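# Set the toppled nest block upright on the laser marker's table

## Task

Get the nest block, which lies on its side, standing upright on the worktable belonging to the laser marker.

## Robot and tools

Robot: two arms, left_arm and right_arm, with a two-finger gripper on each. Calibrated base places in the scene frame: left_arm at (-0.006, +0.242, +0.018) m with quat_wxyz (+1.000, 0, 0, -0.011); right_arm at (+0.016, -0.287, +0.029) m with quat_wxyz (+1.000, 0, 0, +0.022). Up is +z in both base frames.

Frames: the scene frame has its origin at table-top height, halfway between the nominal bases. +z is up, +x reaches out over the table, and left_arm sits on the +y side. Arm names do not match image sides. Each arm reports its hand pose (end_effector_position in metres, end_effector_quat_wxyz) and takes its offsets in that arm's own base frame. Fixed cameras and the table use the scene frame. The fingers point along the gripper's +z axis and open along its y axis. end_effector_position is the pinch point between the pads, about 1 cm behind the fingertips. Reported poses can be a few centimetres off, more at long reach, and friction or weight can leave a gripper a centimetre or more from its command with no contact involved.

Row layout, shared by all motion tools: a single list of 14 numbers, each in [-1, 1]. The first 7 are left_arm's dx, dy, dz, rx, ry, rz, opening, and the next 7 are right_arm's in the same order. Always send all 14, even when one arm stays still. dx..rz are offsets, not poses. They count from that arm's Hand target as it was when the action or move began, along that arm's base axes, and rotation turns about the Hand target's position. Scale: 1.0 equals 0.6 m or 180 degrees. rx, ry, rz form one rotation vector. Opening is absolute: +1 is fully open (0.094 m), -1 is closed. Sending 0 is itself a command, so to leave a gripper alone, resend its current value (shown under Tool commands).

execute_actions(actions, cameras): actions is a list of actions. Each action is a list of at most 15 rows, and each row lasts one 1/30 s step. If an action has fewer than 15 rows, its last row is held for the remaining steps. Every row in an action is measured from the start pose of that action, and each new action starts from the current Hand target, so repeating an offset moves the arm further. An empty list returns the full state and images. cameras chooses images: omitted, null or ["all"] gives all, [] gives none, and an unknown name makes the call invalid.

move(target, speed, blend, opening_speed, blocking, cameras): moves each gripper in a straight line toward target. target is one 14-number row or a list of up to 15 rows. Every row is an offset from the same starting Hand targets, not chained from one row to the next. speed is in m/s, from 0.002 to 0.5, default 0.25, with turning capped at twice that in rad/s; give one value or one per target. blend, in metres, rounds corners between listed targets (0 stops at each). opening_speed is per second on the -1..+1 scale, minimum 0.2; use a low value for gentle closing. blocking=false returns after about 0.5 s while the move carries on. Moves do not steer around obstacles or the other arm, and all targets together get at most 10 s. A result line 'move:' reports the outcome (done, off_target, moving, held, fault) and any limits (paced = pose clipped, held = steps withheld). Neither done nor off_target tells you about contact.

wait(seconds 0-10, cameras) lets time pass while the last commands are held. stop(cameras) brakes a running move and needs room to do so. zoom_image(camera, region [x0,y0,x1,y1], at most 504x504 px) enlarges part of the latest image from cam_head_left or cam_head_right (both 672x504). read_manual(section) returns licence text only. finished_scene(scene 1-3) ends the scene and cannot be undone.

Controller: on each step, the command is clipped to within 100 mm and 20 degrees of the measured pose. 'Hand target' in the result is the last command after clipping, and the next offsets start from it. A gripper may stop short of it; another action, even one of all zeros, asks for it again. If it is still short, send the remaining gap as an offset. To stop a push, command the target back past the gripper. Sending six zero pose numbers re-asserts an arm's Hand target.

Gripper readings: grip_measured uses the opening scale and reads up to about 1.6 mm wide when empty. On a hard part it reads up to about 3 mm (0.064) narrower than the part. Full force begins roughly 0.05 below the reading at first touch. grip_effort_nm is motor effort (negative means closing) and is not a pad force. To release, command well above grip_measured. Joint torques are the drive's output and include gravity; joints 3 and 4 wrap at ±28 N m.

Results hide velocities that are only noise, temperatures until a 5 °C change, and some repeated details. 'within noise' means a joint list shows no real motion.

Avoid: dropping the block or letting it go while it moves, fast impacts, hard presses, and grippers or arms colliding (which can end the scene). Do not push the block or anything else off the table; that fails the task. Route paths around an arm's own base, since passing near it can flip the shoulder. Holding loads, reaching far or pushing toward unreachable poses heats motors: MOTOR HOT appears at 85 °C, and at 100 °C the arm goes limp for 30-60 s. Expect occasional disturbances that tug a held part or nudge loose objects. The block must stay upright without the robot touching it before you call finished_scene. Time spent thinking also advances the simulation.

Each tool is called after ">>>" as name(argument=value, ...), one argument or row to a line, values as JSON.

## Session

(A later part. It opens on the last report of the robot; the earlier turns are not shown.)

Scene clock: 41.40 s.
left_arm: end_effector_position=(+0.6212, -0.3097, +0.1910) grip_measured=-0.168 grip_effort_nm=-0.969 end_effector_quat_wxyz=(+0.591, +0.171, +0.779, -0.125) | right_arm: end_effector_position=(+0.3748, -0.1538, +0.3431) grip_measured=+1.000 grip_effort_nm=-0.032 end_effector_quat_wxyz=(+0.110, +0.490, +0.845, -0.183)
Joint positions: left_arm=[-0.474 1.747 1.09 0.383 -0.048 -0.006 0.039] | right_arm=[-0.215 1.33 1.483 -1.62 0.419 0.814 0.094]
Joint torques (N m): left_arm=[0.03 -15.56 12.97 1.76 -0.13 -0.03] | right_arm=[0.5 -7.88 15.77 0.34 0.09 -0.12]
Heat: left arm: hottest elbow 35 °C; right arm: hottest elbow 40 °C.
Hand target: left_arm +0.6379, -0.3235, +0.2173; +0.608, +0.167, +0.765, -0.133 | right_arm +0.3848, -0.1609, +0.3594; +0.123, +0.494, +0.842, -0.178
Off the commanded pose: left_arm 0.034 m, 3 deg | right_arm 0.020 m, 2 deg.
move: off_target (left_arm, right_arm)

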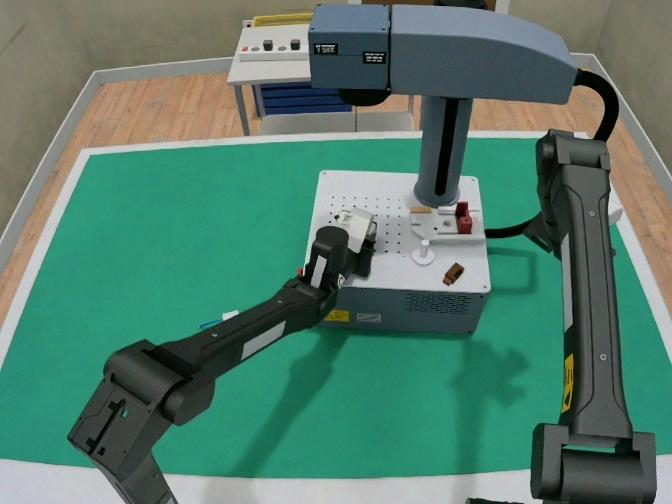

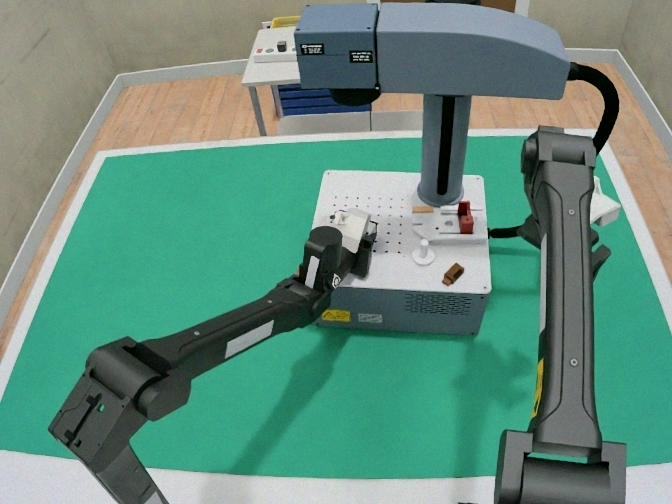

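>>> move(
  target=[
    [0,0,0.07,0,0,0,-0.3,0,0,0,0,0,0,1],
    [-0.159,0.072,0.18,0.1045,0.227,0,-0.3,0,0,0,0,0,0,1],
  ],
  speed=0.2,
)

>>> zoom_image(
  camera="cam_head_left",
  region=[290, 160, 410, 280],
)

Scene clock: 45.53 s.
left_arm: end_effector_position=(+0.5302, -0.2665, +0.2850) grip_measured=-0.169 grip_effort_nm=-0.979 end_effector_quat_wxyz=(+0.235, +0.207, +0.949, -0.046) | right_arm: end_effector_position=(+0.3748, -0.1538, +0.3431) grip_measured=+1.000 grip_effort_nm=-0.027 end_effector_quat_wxyz=(+0.110, +0.490, +0.845, -0.183)
Joint positions: left_arm=[-0.474 1.591 1.578 -1.075 -0.03 -0.036 0.039] | right_arm=[-0.215 1.33 1.483 -1.62 0.419 0.814 0.094]
Joint torques (N m): left_arm=[-0.26 -15.56 15.02 1.09 -0.04 -0.06] | right_arm=[0.38 -7.47 15.72 0.06 0.09 -0.12]
Hand target: left_arm +0.5425, -0.2803, +0.3252; +0.269, +0.206, +0.939, -0.059 | right_arm +0.3848, -0.1609, +0.3594; +0.123, +0.494, +0.842, -0.178
Off the commanded pose: left_arm 0.044 m, 4 deg | right_arm 0.020 m, 2 deg.
move: off_target (left_arm, right_arm)

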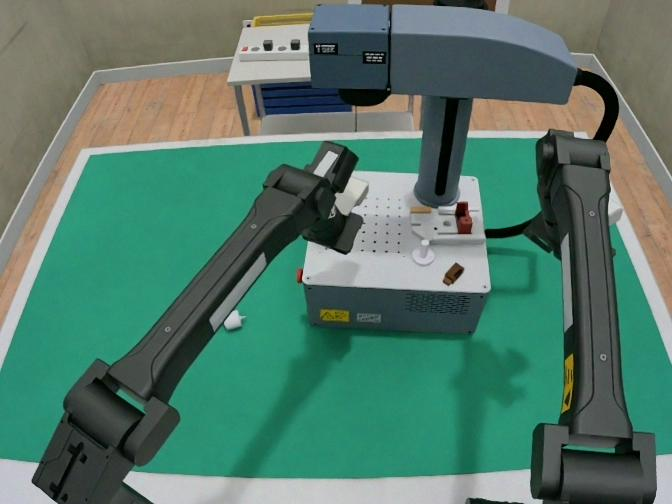

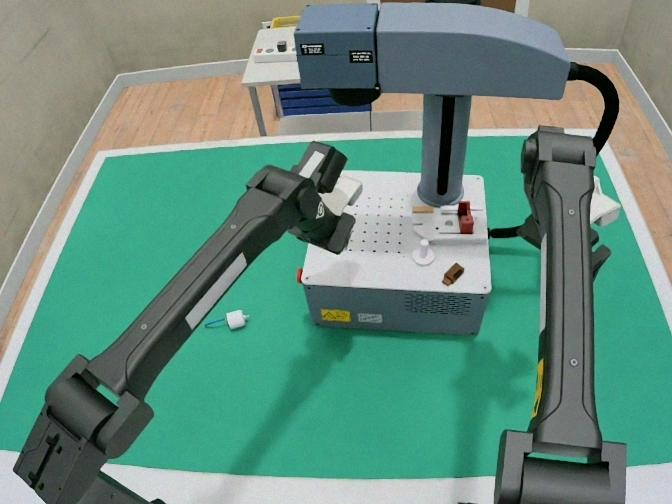

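Scaled by 4.200 from the camera's 672x504 image, which has a finer 960x720 frame.

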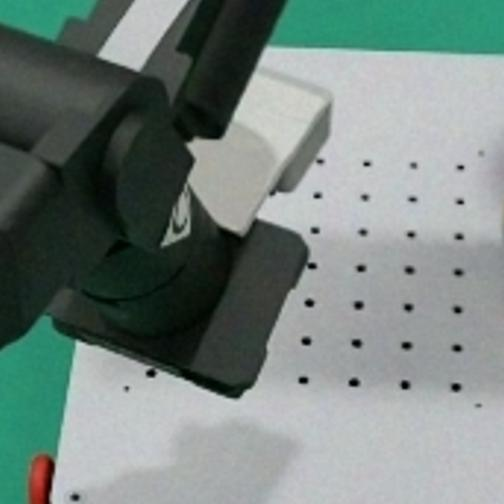

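>>> move(
  target=[0,0,-0.02,0.102,0.222,0,-0.3,0,0,0,0,0,0,1],
  speed=0.2,
)

>>> zoom_image(
  camera="cam_head_left",
  region=[290, 160, 410, 280],
)

Scene clock: 48.57 s.
left_arm: end_effector_position=(+0.5311, -0.2738, +0.2853) grip_measured=-0.169 grip_effort_nm=-0.974 end_effector_quat_wxyz=(+0.028, +0.216, +0.976, -0.010) | right_arm: end_effector_position=(+0.3748, -0.1538, +0.3431) grip_measured=+1.000 grip_effort_nm=-0.027 end_effector_quat_wxyz=(+0.110, +0.490, +0.845, -0.183)
Joint positions: left_arm=[-0.474 1.892 2.056 -1.675 0.006 -0.038 0.039] | right_arm=[-0.215 1.33 1.483 -1.62 0.419 0.814 0.094]
Joint torques (N m): left_arm=[0.56 -18.78 13.97 0.2 0 -0.02] | right_arm=[0.85 -8 15.8 0.12 0.09 -0.12]
Hand target: left_arm +0.5425, -0.2804, +0.3132; -0.102, +0.213, +0.971, +0.022 | right_arm +0.3848, -0.1609, +0.3594; +0.123, +0.494, +0.842, -0.178
Off the commanded pose: left_arm 0.031 m, 15 deg | right_arm 0.020 m, 2 deg.
joint sent to its limit (left arm) — joint 4 (wrist pitch), lower limit. The joint targets are off in orientation, not in position.
move: off_target (left_arm, right_arm)

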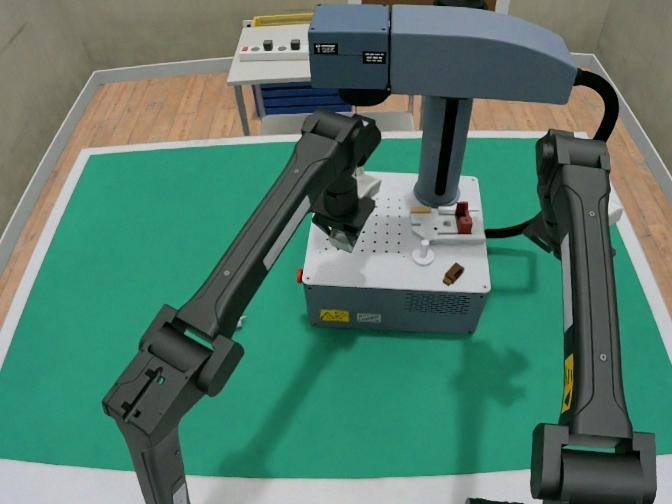

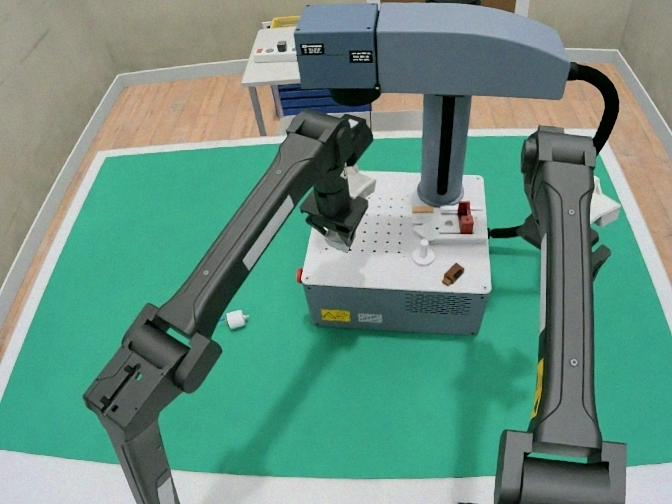

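Scaled by 4.200 from the camera's 672x504 image, which has a finer 960x720 frame.

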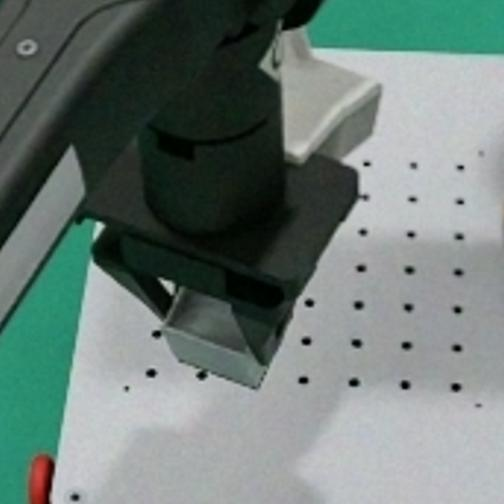

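>>> move(
  target=[0,0,-0.13,0.015,0.033,0,-0.3,0,0,0,0,0,0,1],
  speed=0.12,
)

>>> zoom_image(
  camera="cam_head_left",
  region=[290, 160, 410, 280],
)

Scene clock: 51.87 s.
left_arm: end_effector_position=(+0.5414, -0.2802, +0.2300) grip_measured=-0.169 grip_effort_nm=-0.974 end_effector_quat_wxyz=(-0.018, +0.216, +0.976, -0.001) | right_arm: end_effector_position=(+0.3748, -0.1538, +0.3431) grip_measured=+1.000 grip_effort_nm=-0.022 end_effector_quat_wxyz=(+0.110, +0.490, +0.845, -0.183)
Joint positions: left_arm=[-0.474 1.987 2.056 -1.675 0.012 -0.038 0.039] | right_arm=[-0.215 1.33 1.483 -1.62 0.419 0.814 0.094]
Joint torques (N m): left_arm=[0.73 -20.07 9.36 -0.01 -0.01 -0.01] | right_arm=[0.56 -7.41 15.94 0.17 0.07 -0.14]
Hand target: left_arm +0.5425, -0.2804, +0.2353; -0.158, +0.211, +0.964, +0.034 | right_arm +0.3848, -0.1609, +0.3594; +0.123, +0.494, +0.842, -0.178
Off the commanded pose: left_arm 0.005 m, 17 deg | right_arm 0.020 m, 2 deg.
joint sent to its limit (left arm) — joint 4 (wrist pitch), lower limit. The joint targets are off in orientation, not in position.
move: off_target (left_arm, right_arm)

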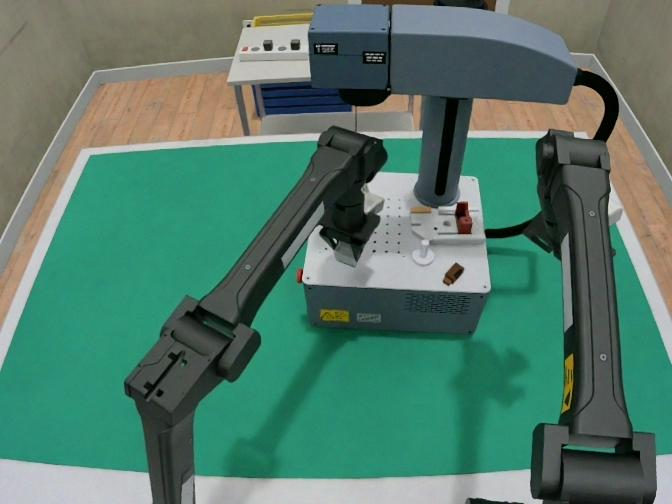

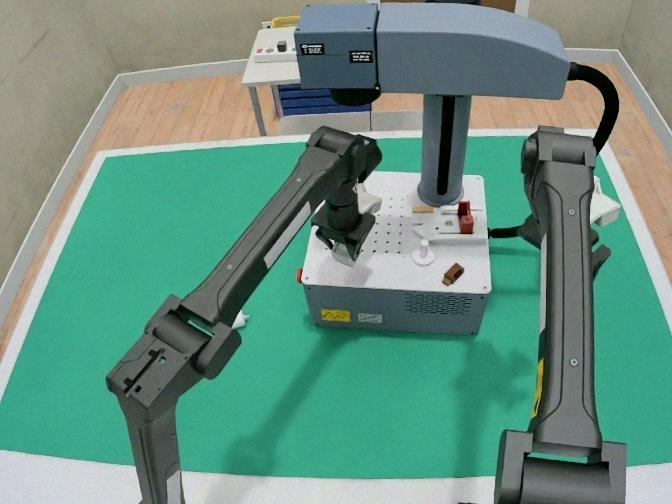

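Scaled by 4.200 from the camera's 672x504 image, which has a finer 960x720 frame.

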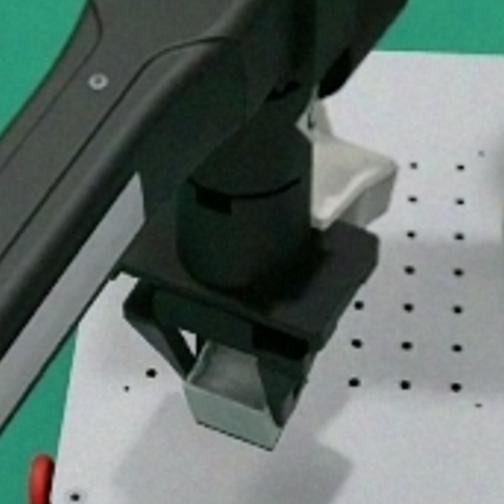

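>>> move(
  target=[0.01,0,-0.075,0,0,0,-0.3,0,0,0,0,0,0,1],
  speed=0.08,
)

>>> zoom_image(
  camera="cam_head_left",
  region=[290, 180, 410, 300],
)

Scene clock: 54.40 s.
left_arm: end_effector_position=(+0.5456, -0.2824, +0.1944) grip_measured=-0.169 grip_effort_nm=-0.979 end_effector_quat_wxyz=(-0.048, +0.216, +0.975, +0.006) | right_arm: end_effector_position=(+0.3748, -0.1538, +0.3431) grip_measured=+1.000 grip_effort_nm=-0.022 end_effector_quat_wxyz=(+0.110, +0.490, +0.845, -0.183)
Joint positions: left_arm=[-0.474 2.048 2.056 -1.675 0.012 -0.038 0.039] | right_arm=[-0.215 1.33 1.483 -1.62 0.419 0.814 0.094]
Joint torques (N m): left_arm=[1.14 -19.49 8.95 -0.09 -0.04 0.05] | right_arm=[0.26 -7.88 15.69 0.17 0.13 -0.12]
Hand target: left_arm +0.5485, -0.2803, +0.1903; -0.158, +0.211, +0.964, +0.034 | right_arm +0.3848, -0.1609, +0.3594; +0.123, +0.494, +0.842, -0.178
Off the commanded pose: left_arm 0.005 m, 13 deg | right_arm 0.020 m, 2 deg.
joint sent to its limit (left arm) — joint 4 (wrist pitch), lower limit. The joint targets are off in orientation, not in position.
move: off_target (left_arm, right_arm)

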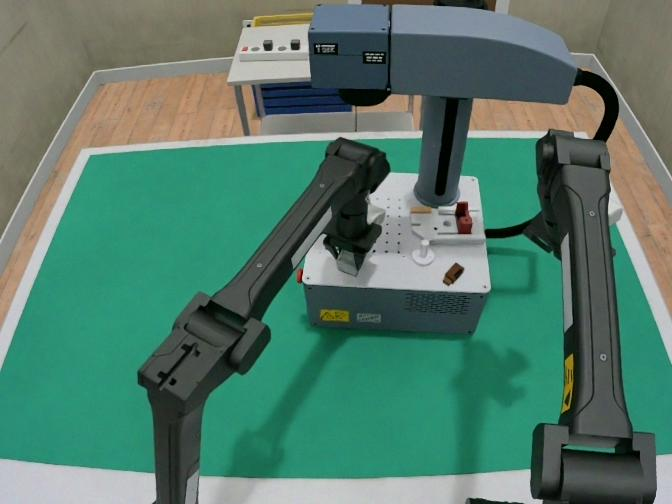

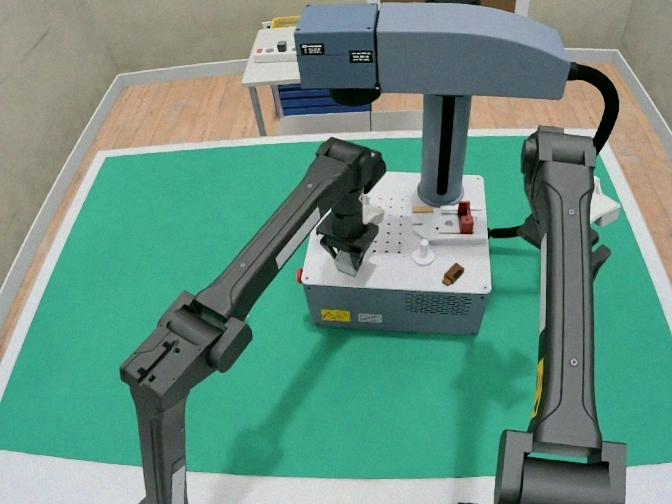

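Scaled by 4.200 from the camera's 672x504 image, which has a finer 960x720 frame.

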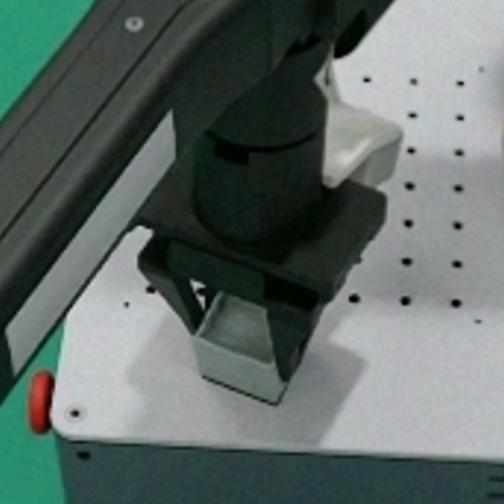

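>>> move(
  target=[0,0,-0.022,0,0,0,-0.3,0,0,0,0,0,0,1],
  speed=0.04,
)

>>> zoom_image(
  camera="cam_head_left",
  region=[290, 180, 410, 300],
)

Scene clock: 57.90 s.
left_arm: end_effector_position=(+0.5456, -0.2824, +0.1933) grip_measured=-0.169 grip_effort_nm=-0.974 end_effector_quat_wxyz=(-0.049, +0.216, +0.975, +0.007) | right_arm: end_effector_position=(+0.3748, -0.1538, +0.3431) grip_measured=+1.000 grip_effort_nm=-0.022 end_effector_quat_wxyz=(+0.110, +0.490, +0.845, -0.183)
Joint positions: left_arm=[-0.474 2.049 2.056 -1.676 0.012 -0.038 0.039] | right_arm=[-0.215 1.33 1.483 -1.62 0.419 0.814 0.094]
Joint torques (N m): left_arm=[1.2 -18.02 8.59 -0.02 -0.02 0.05] | right_arm=[-0.38 -6.83 15.98 0.08 0.09 -0.06]
Heat: left arm: hottest elbow 39 °C; right arm: hottest elbow 45 °C.
Hand target: left_arm +0.5485, -0.2803, +0.1770; -0.158, +0.211, +0.964, +0.034 | right_arm +0.3848, -0.1609, +0.3594; +0.123, +0.494, +0.842, -0.178
Off the commanded pose: left_arm 0.017 m, 13 deg | right_arm 0.020 m, 2 deg.
joint sent to its limit (left arm) — joint 4 (wrist pitch), lower limit. The joint targets are off in orientation, not in position.
move: off_target (left_arm, right_arm)

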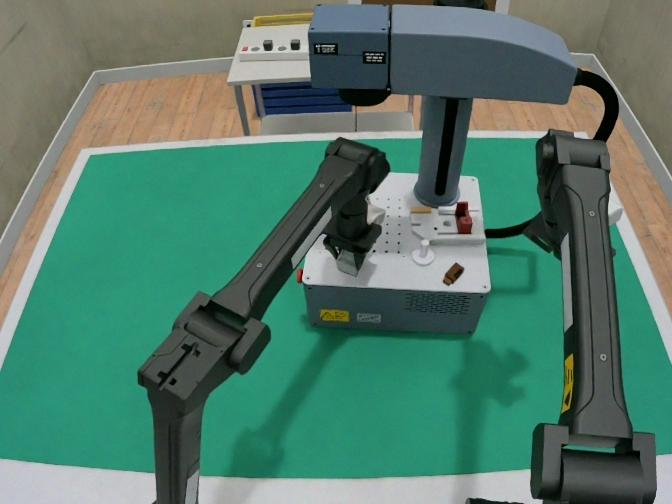

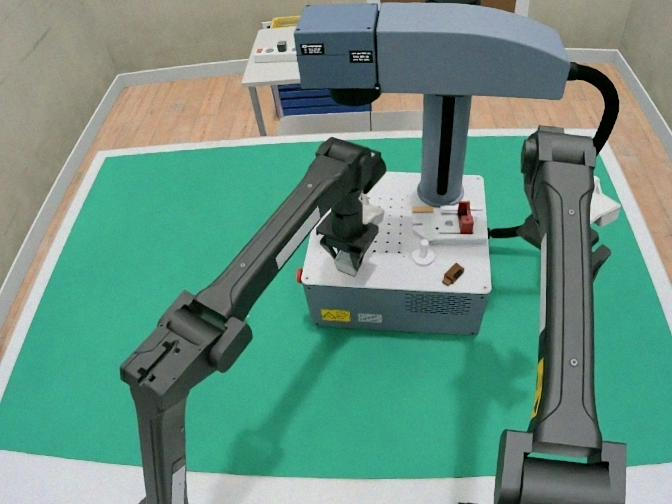

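Scaled by 4.200 from the camera's 672x504 image, which has a finer 960x720 frame.

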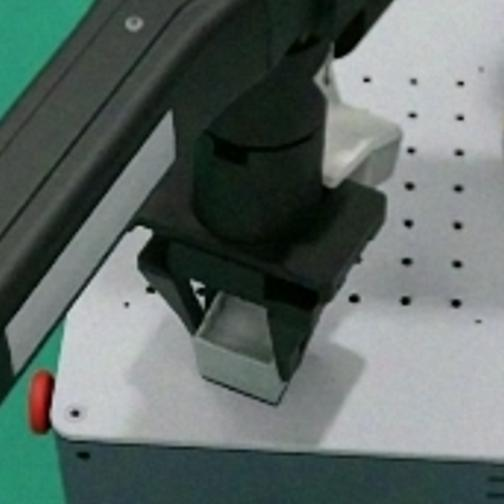

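>>> move(
  target=[0,0,0.01,0,0,0,0.2,0,0,0,0,0,0,1],
  opening_speed=0.2,
  speed=0.02,
)

>>> zoom_image(
  camera="cam_head_left",
  region=[290, 180, 410, 300],
)

Scene clock: 63.83 s.
left_arm: end_effector_position=(+0.5465, -0.2828, +0.1800) grip_measured=+0.198 grip_effort_nm=0.159 end_effector_quat_wxyz=(-0.060, +0.216, +0.975, +0.010) | right_arm: end_effector_position=(+0.3748, -0.1538, +0.3431) grip_measured=+1.000 grip_effort_nm=-0.022 end_effector_quat_wxyz=(+0.110, +0.490, +0.845, -0.183)
Joint positions: left_arm=[-0.474 2.072 2.056 -1.677 0.012 -0.038 0.056] | right_arm=[-0.215 1.33 1.483 -1.62 0.419 0.814 0.094]
Joint torques (N m): left_arm=[1.08 -20.89 8.76 -0.02 -0.04 0.05] | right_arm=[0.56 -7.94 15.92 -0.03 0.08 -0.18]
Hand target: left_arm +0.5485, -0.2803, +0.1830; -0.158, +0.211, +0.964, +0.034 | right_arm +0.3848, -0.1609, +0.3594; +0.123, +0.494, +0.842, -0.178
Off the commanded pose: left_arm 0.004 m, 12 deg | right_arm 0.020 m, 2 deg.
joint sent to its limit (left arm) — joint 4 (wrist pitch), lower limit. The joint targets are off in orientation, not in position.
move: off_target (left_arm, right_arm)

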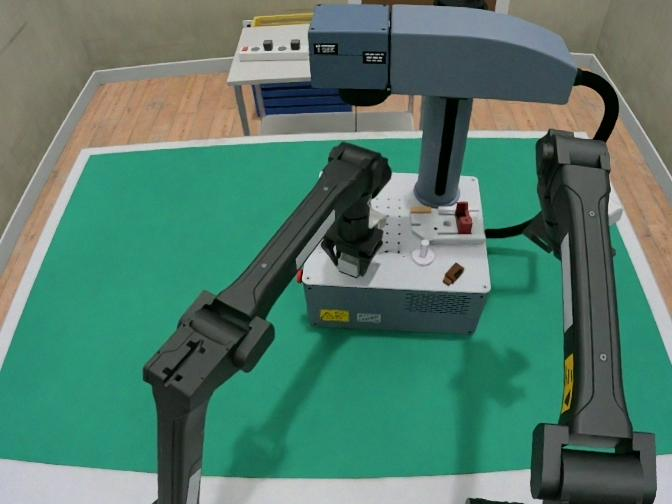

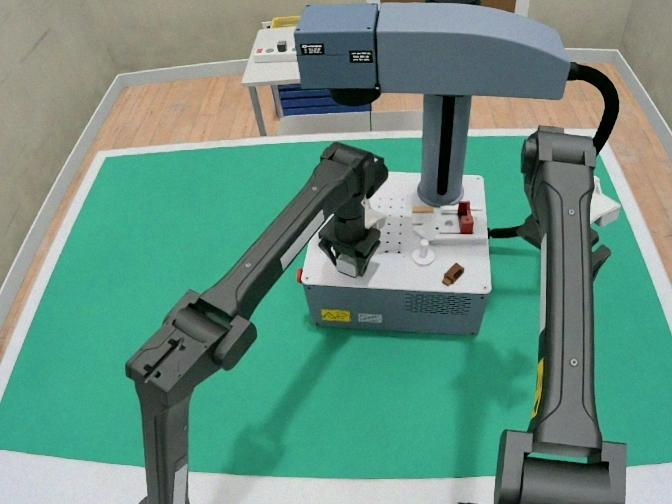

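Scaled by 4.200 from the camera's 672x504 image, which has a finer 960x720 frame.

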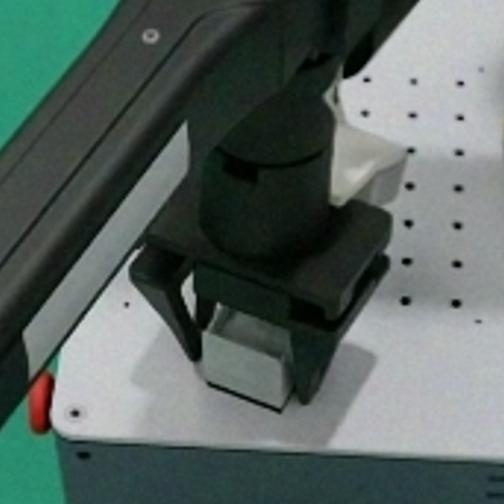

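>>> move(
  target=[
    [0,0,0,0,0,0,0.6,0,0,0,0,0,0,1],
    [0,0,0.05,0,0,0,0.6,0,0,0,0,0,0,1],
    [-0.1,0.2,0.25,0,0,0,0.6,0,0,0,0,0,0,1],
  ],
  opening_speed=0.5,
  speed=0.15,
)

>>> zoom_image(
  camera="cam_head_left",
  region=[290, 180, 410, 300],
)

Scene clock: 68.17 s.
left_arm: end_effector_position=(+0.4907, -0.1665, +0.3331) grip_measured=+0.598 grip_effort_nm=0.154 end_effector_quat_wxyz=(+0.048, +0.215, +0.975, +0.008) | right_arm: end_effector_position=(+0.3748, -0.1538, +0.3431) grip_measured=+1.000 grip_effort_nm=-0.022 end_effector_quat_wxyz=(+0.110, +0.490, +0.845, -0.183)
Joint positions: left_arm=[-0.336 1.654 1.853 -1.677 -0.028 0.101 0.075] | right_arm=[-0.215 1.33 1.483 -1.62 0.419 0.814 0.094]
Joint torques (N m): left_arm=[1.44 -16.03 7.83 0.35 -0.22 0.13] | right_arm=[-0.44 -8 15.99 0.29 0.07 -0.17]
Hand target: left_arm +0.4885, -0.1603, +0.3332; -0.125, +0.212, +0.969, +0.030 | right_arm +0.3848, -0.1609, +0.3594; +0.123, +0.494, +0.842, -0.178
Off the commanded pose: left_arm 0.007 m, 24 deg; orientation clipped | right_arm 0.020 m, 2 deg.
joint sent to its limit (left arm) — joint 4 (wrist pitch), lower limit. The joint targets are off in orientation, not in position.
move: off_target (left_arm, right_arm); limits=paced

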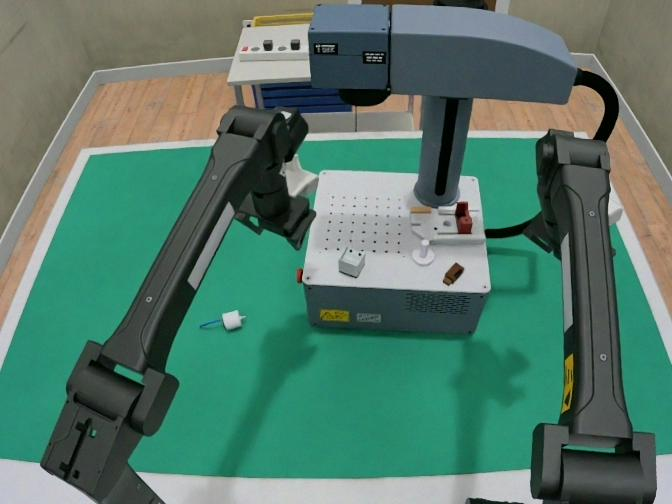

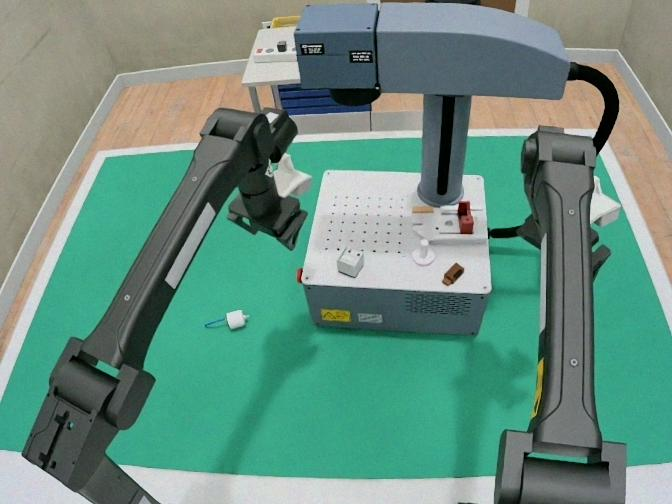

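Scaled by 4.200 from the camera's 672x504 image, which has a finer 960x720 frame.

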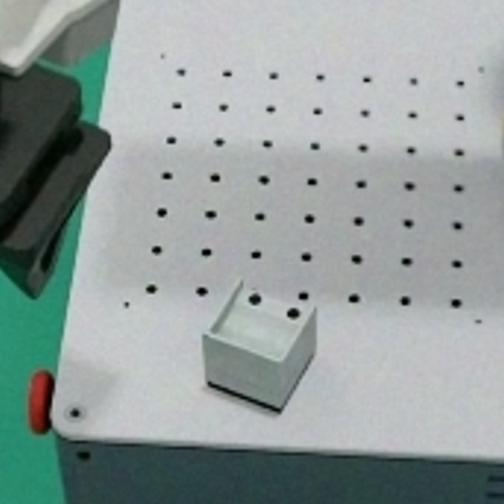

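>>> finished_scene(
  scene=1,
)

The scene is finished: the task was done.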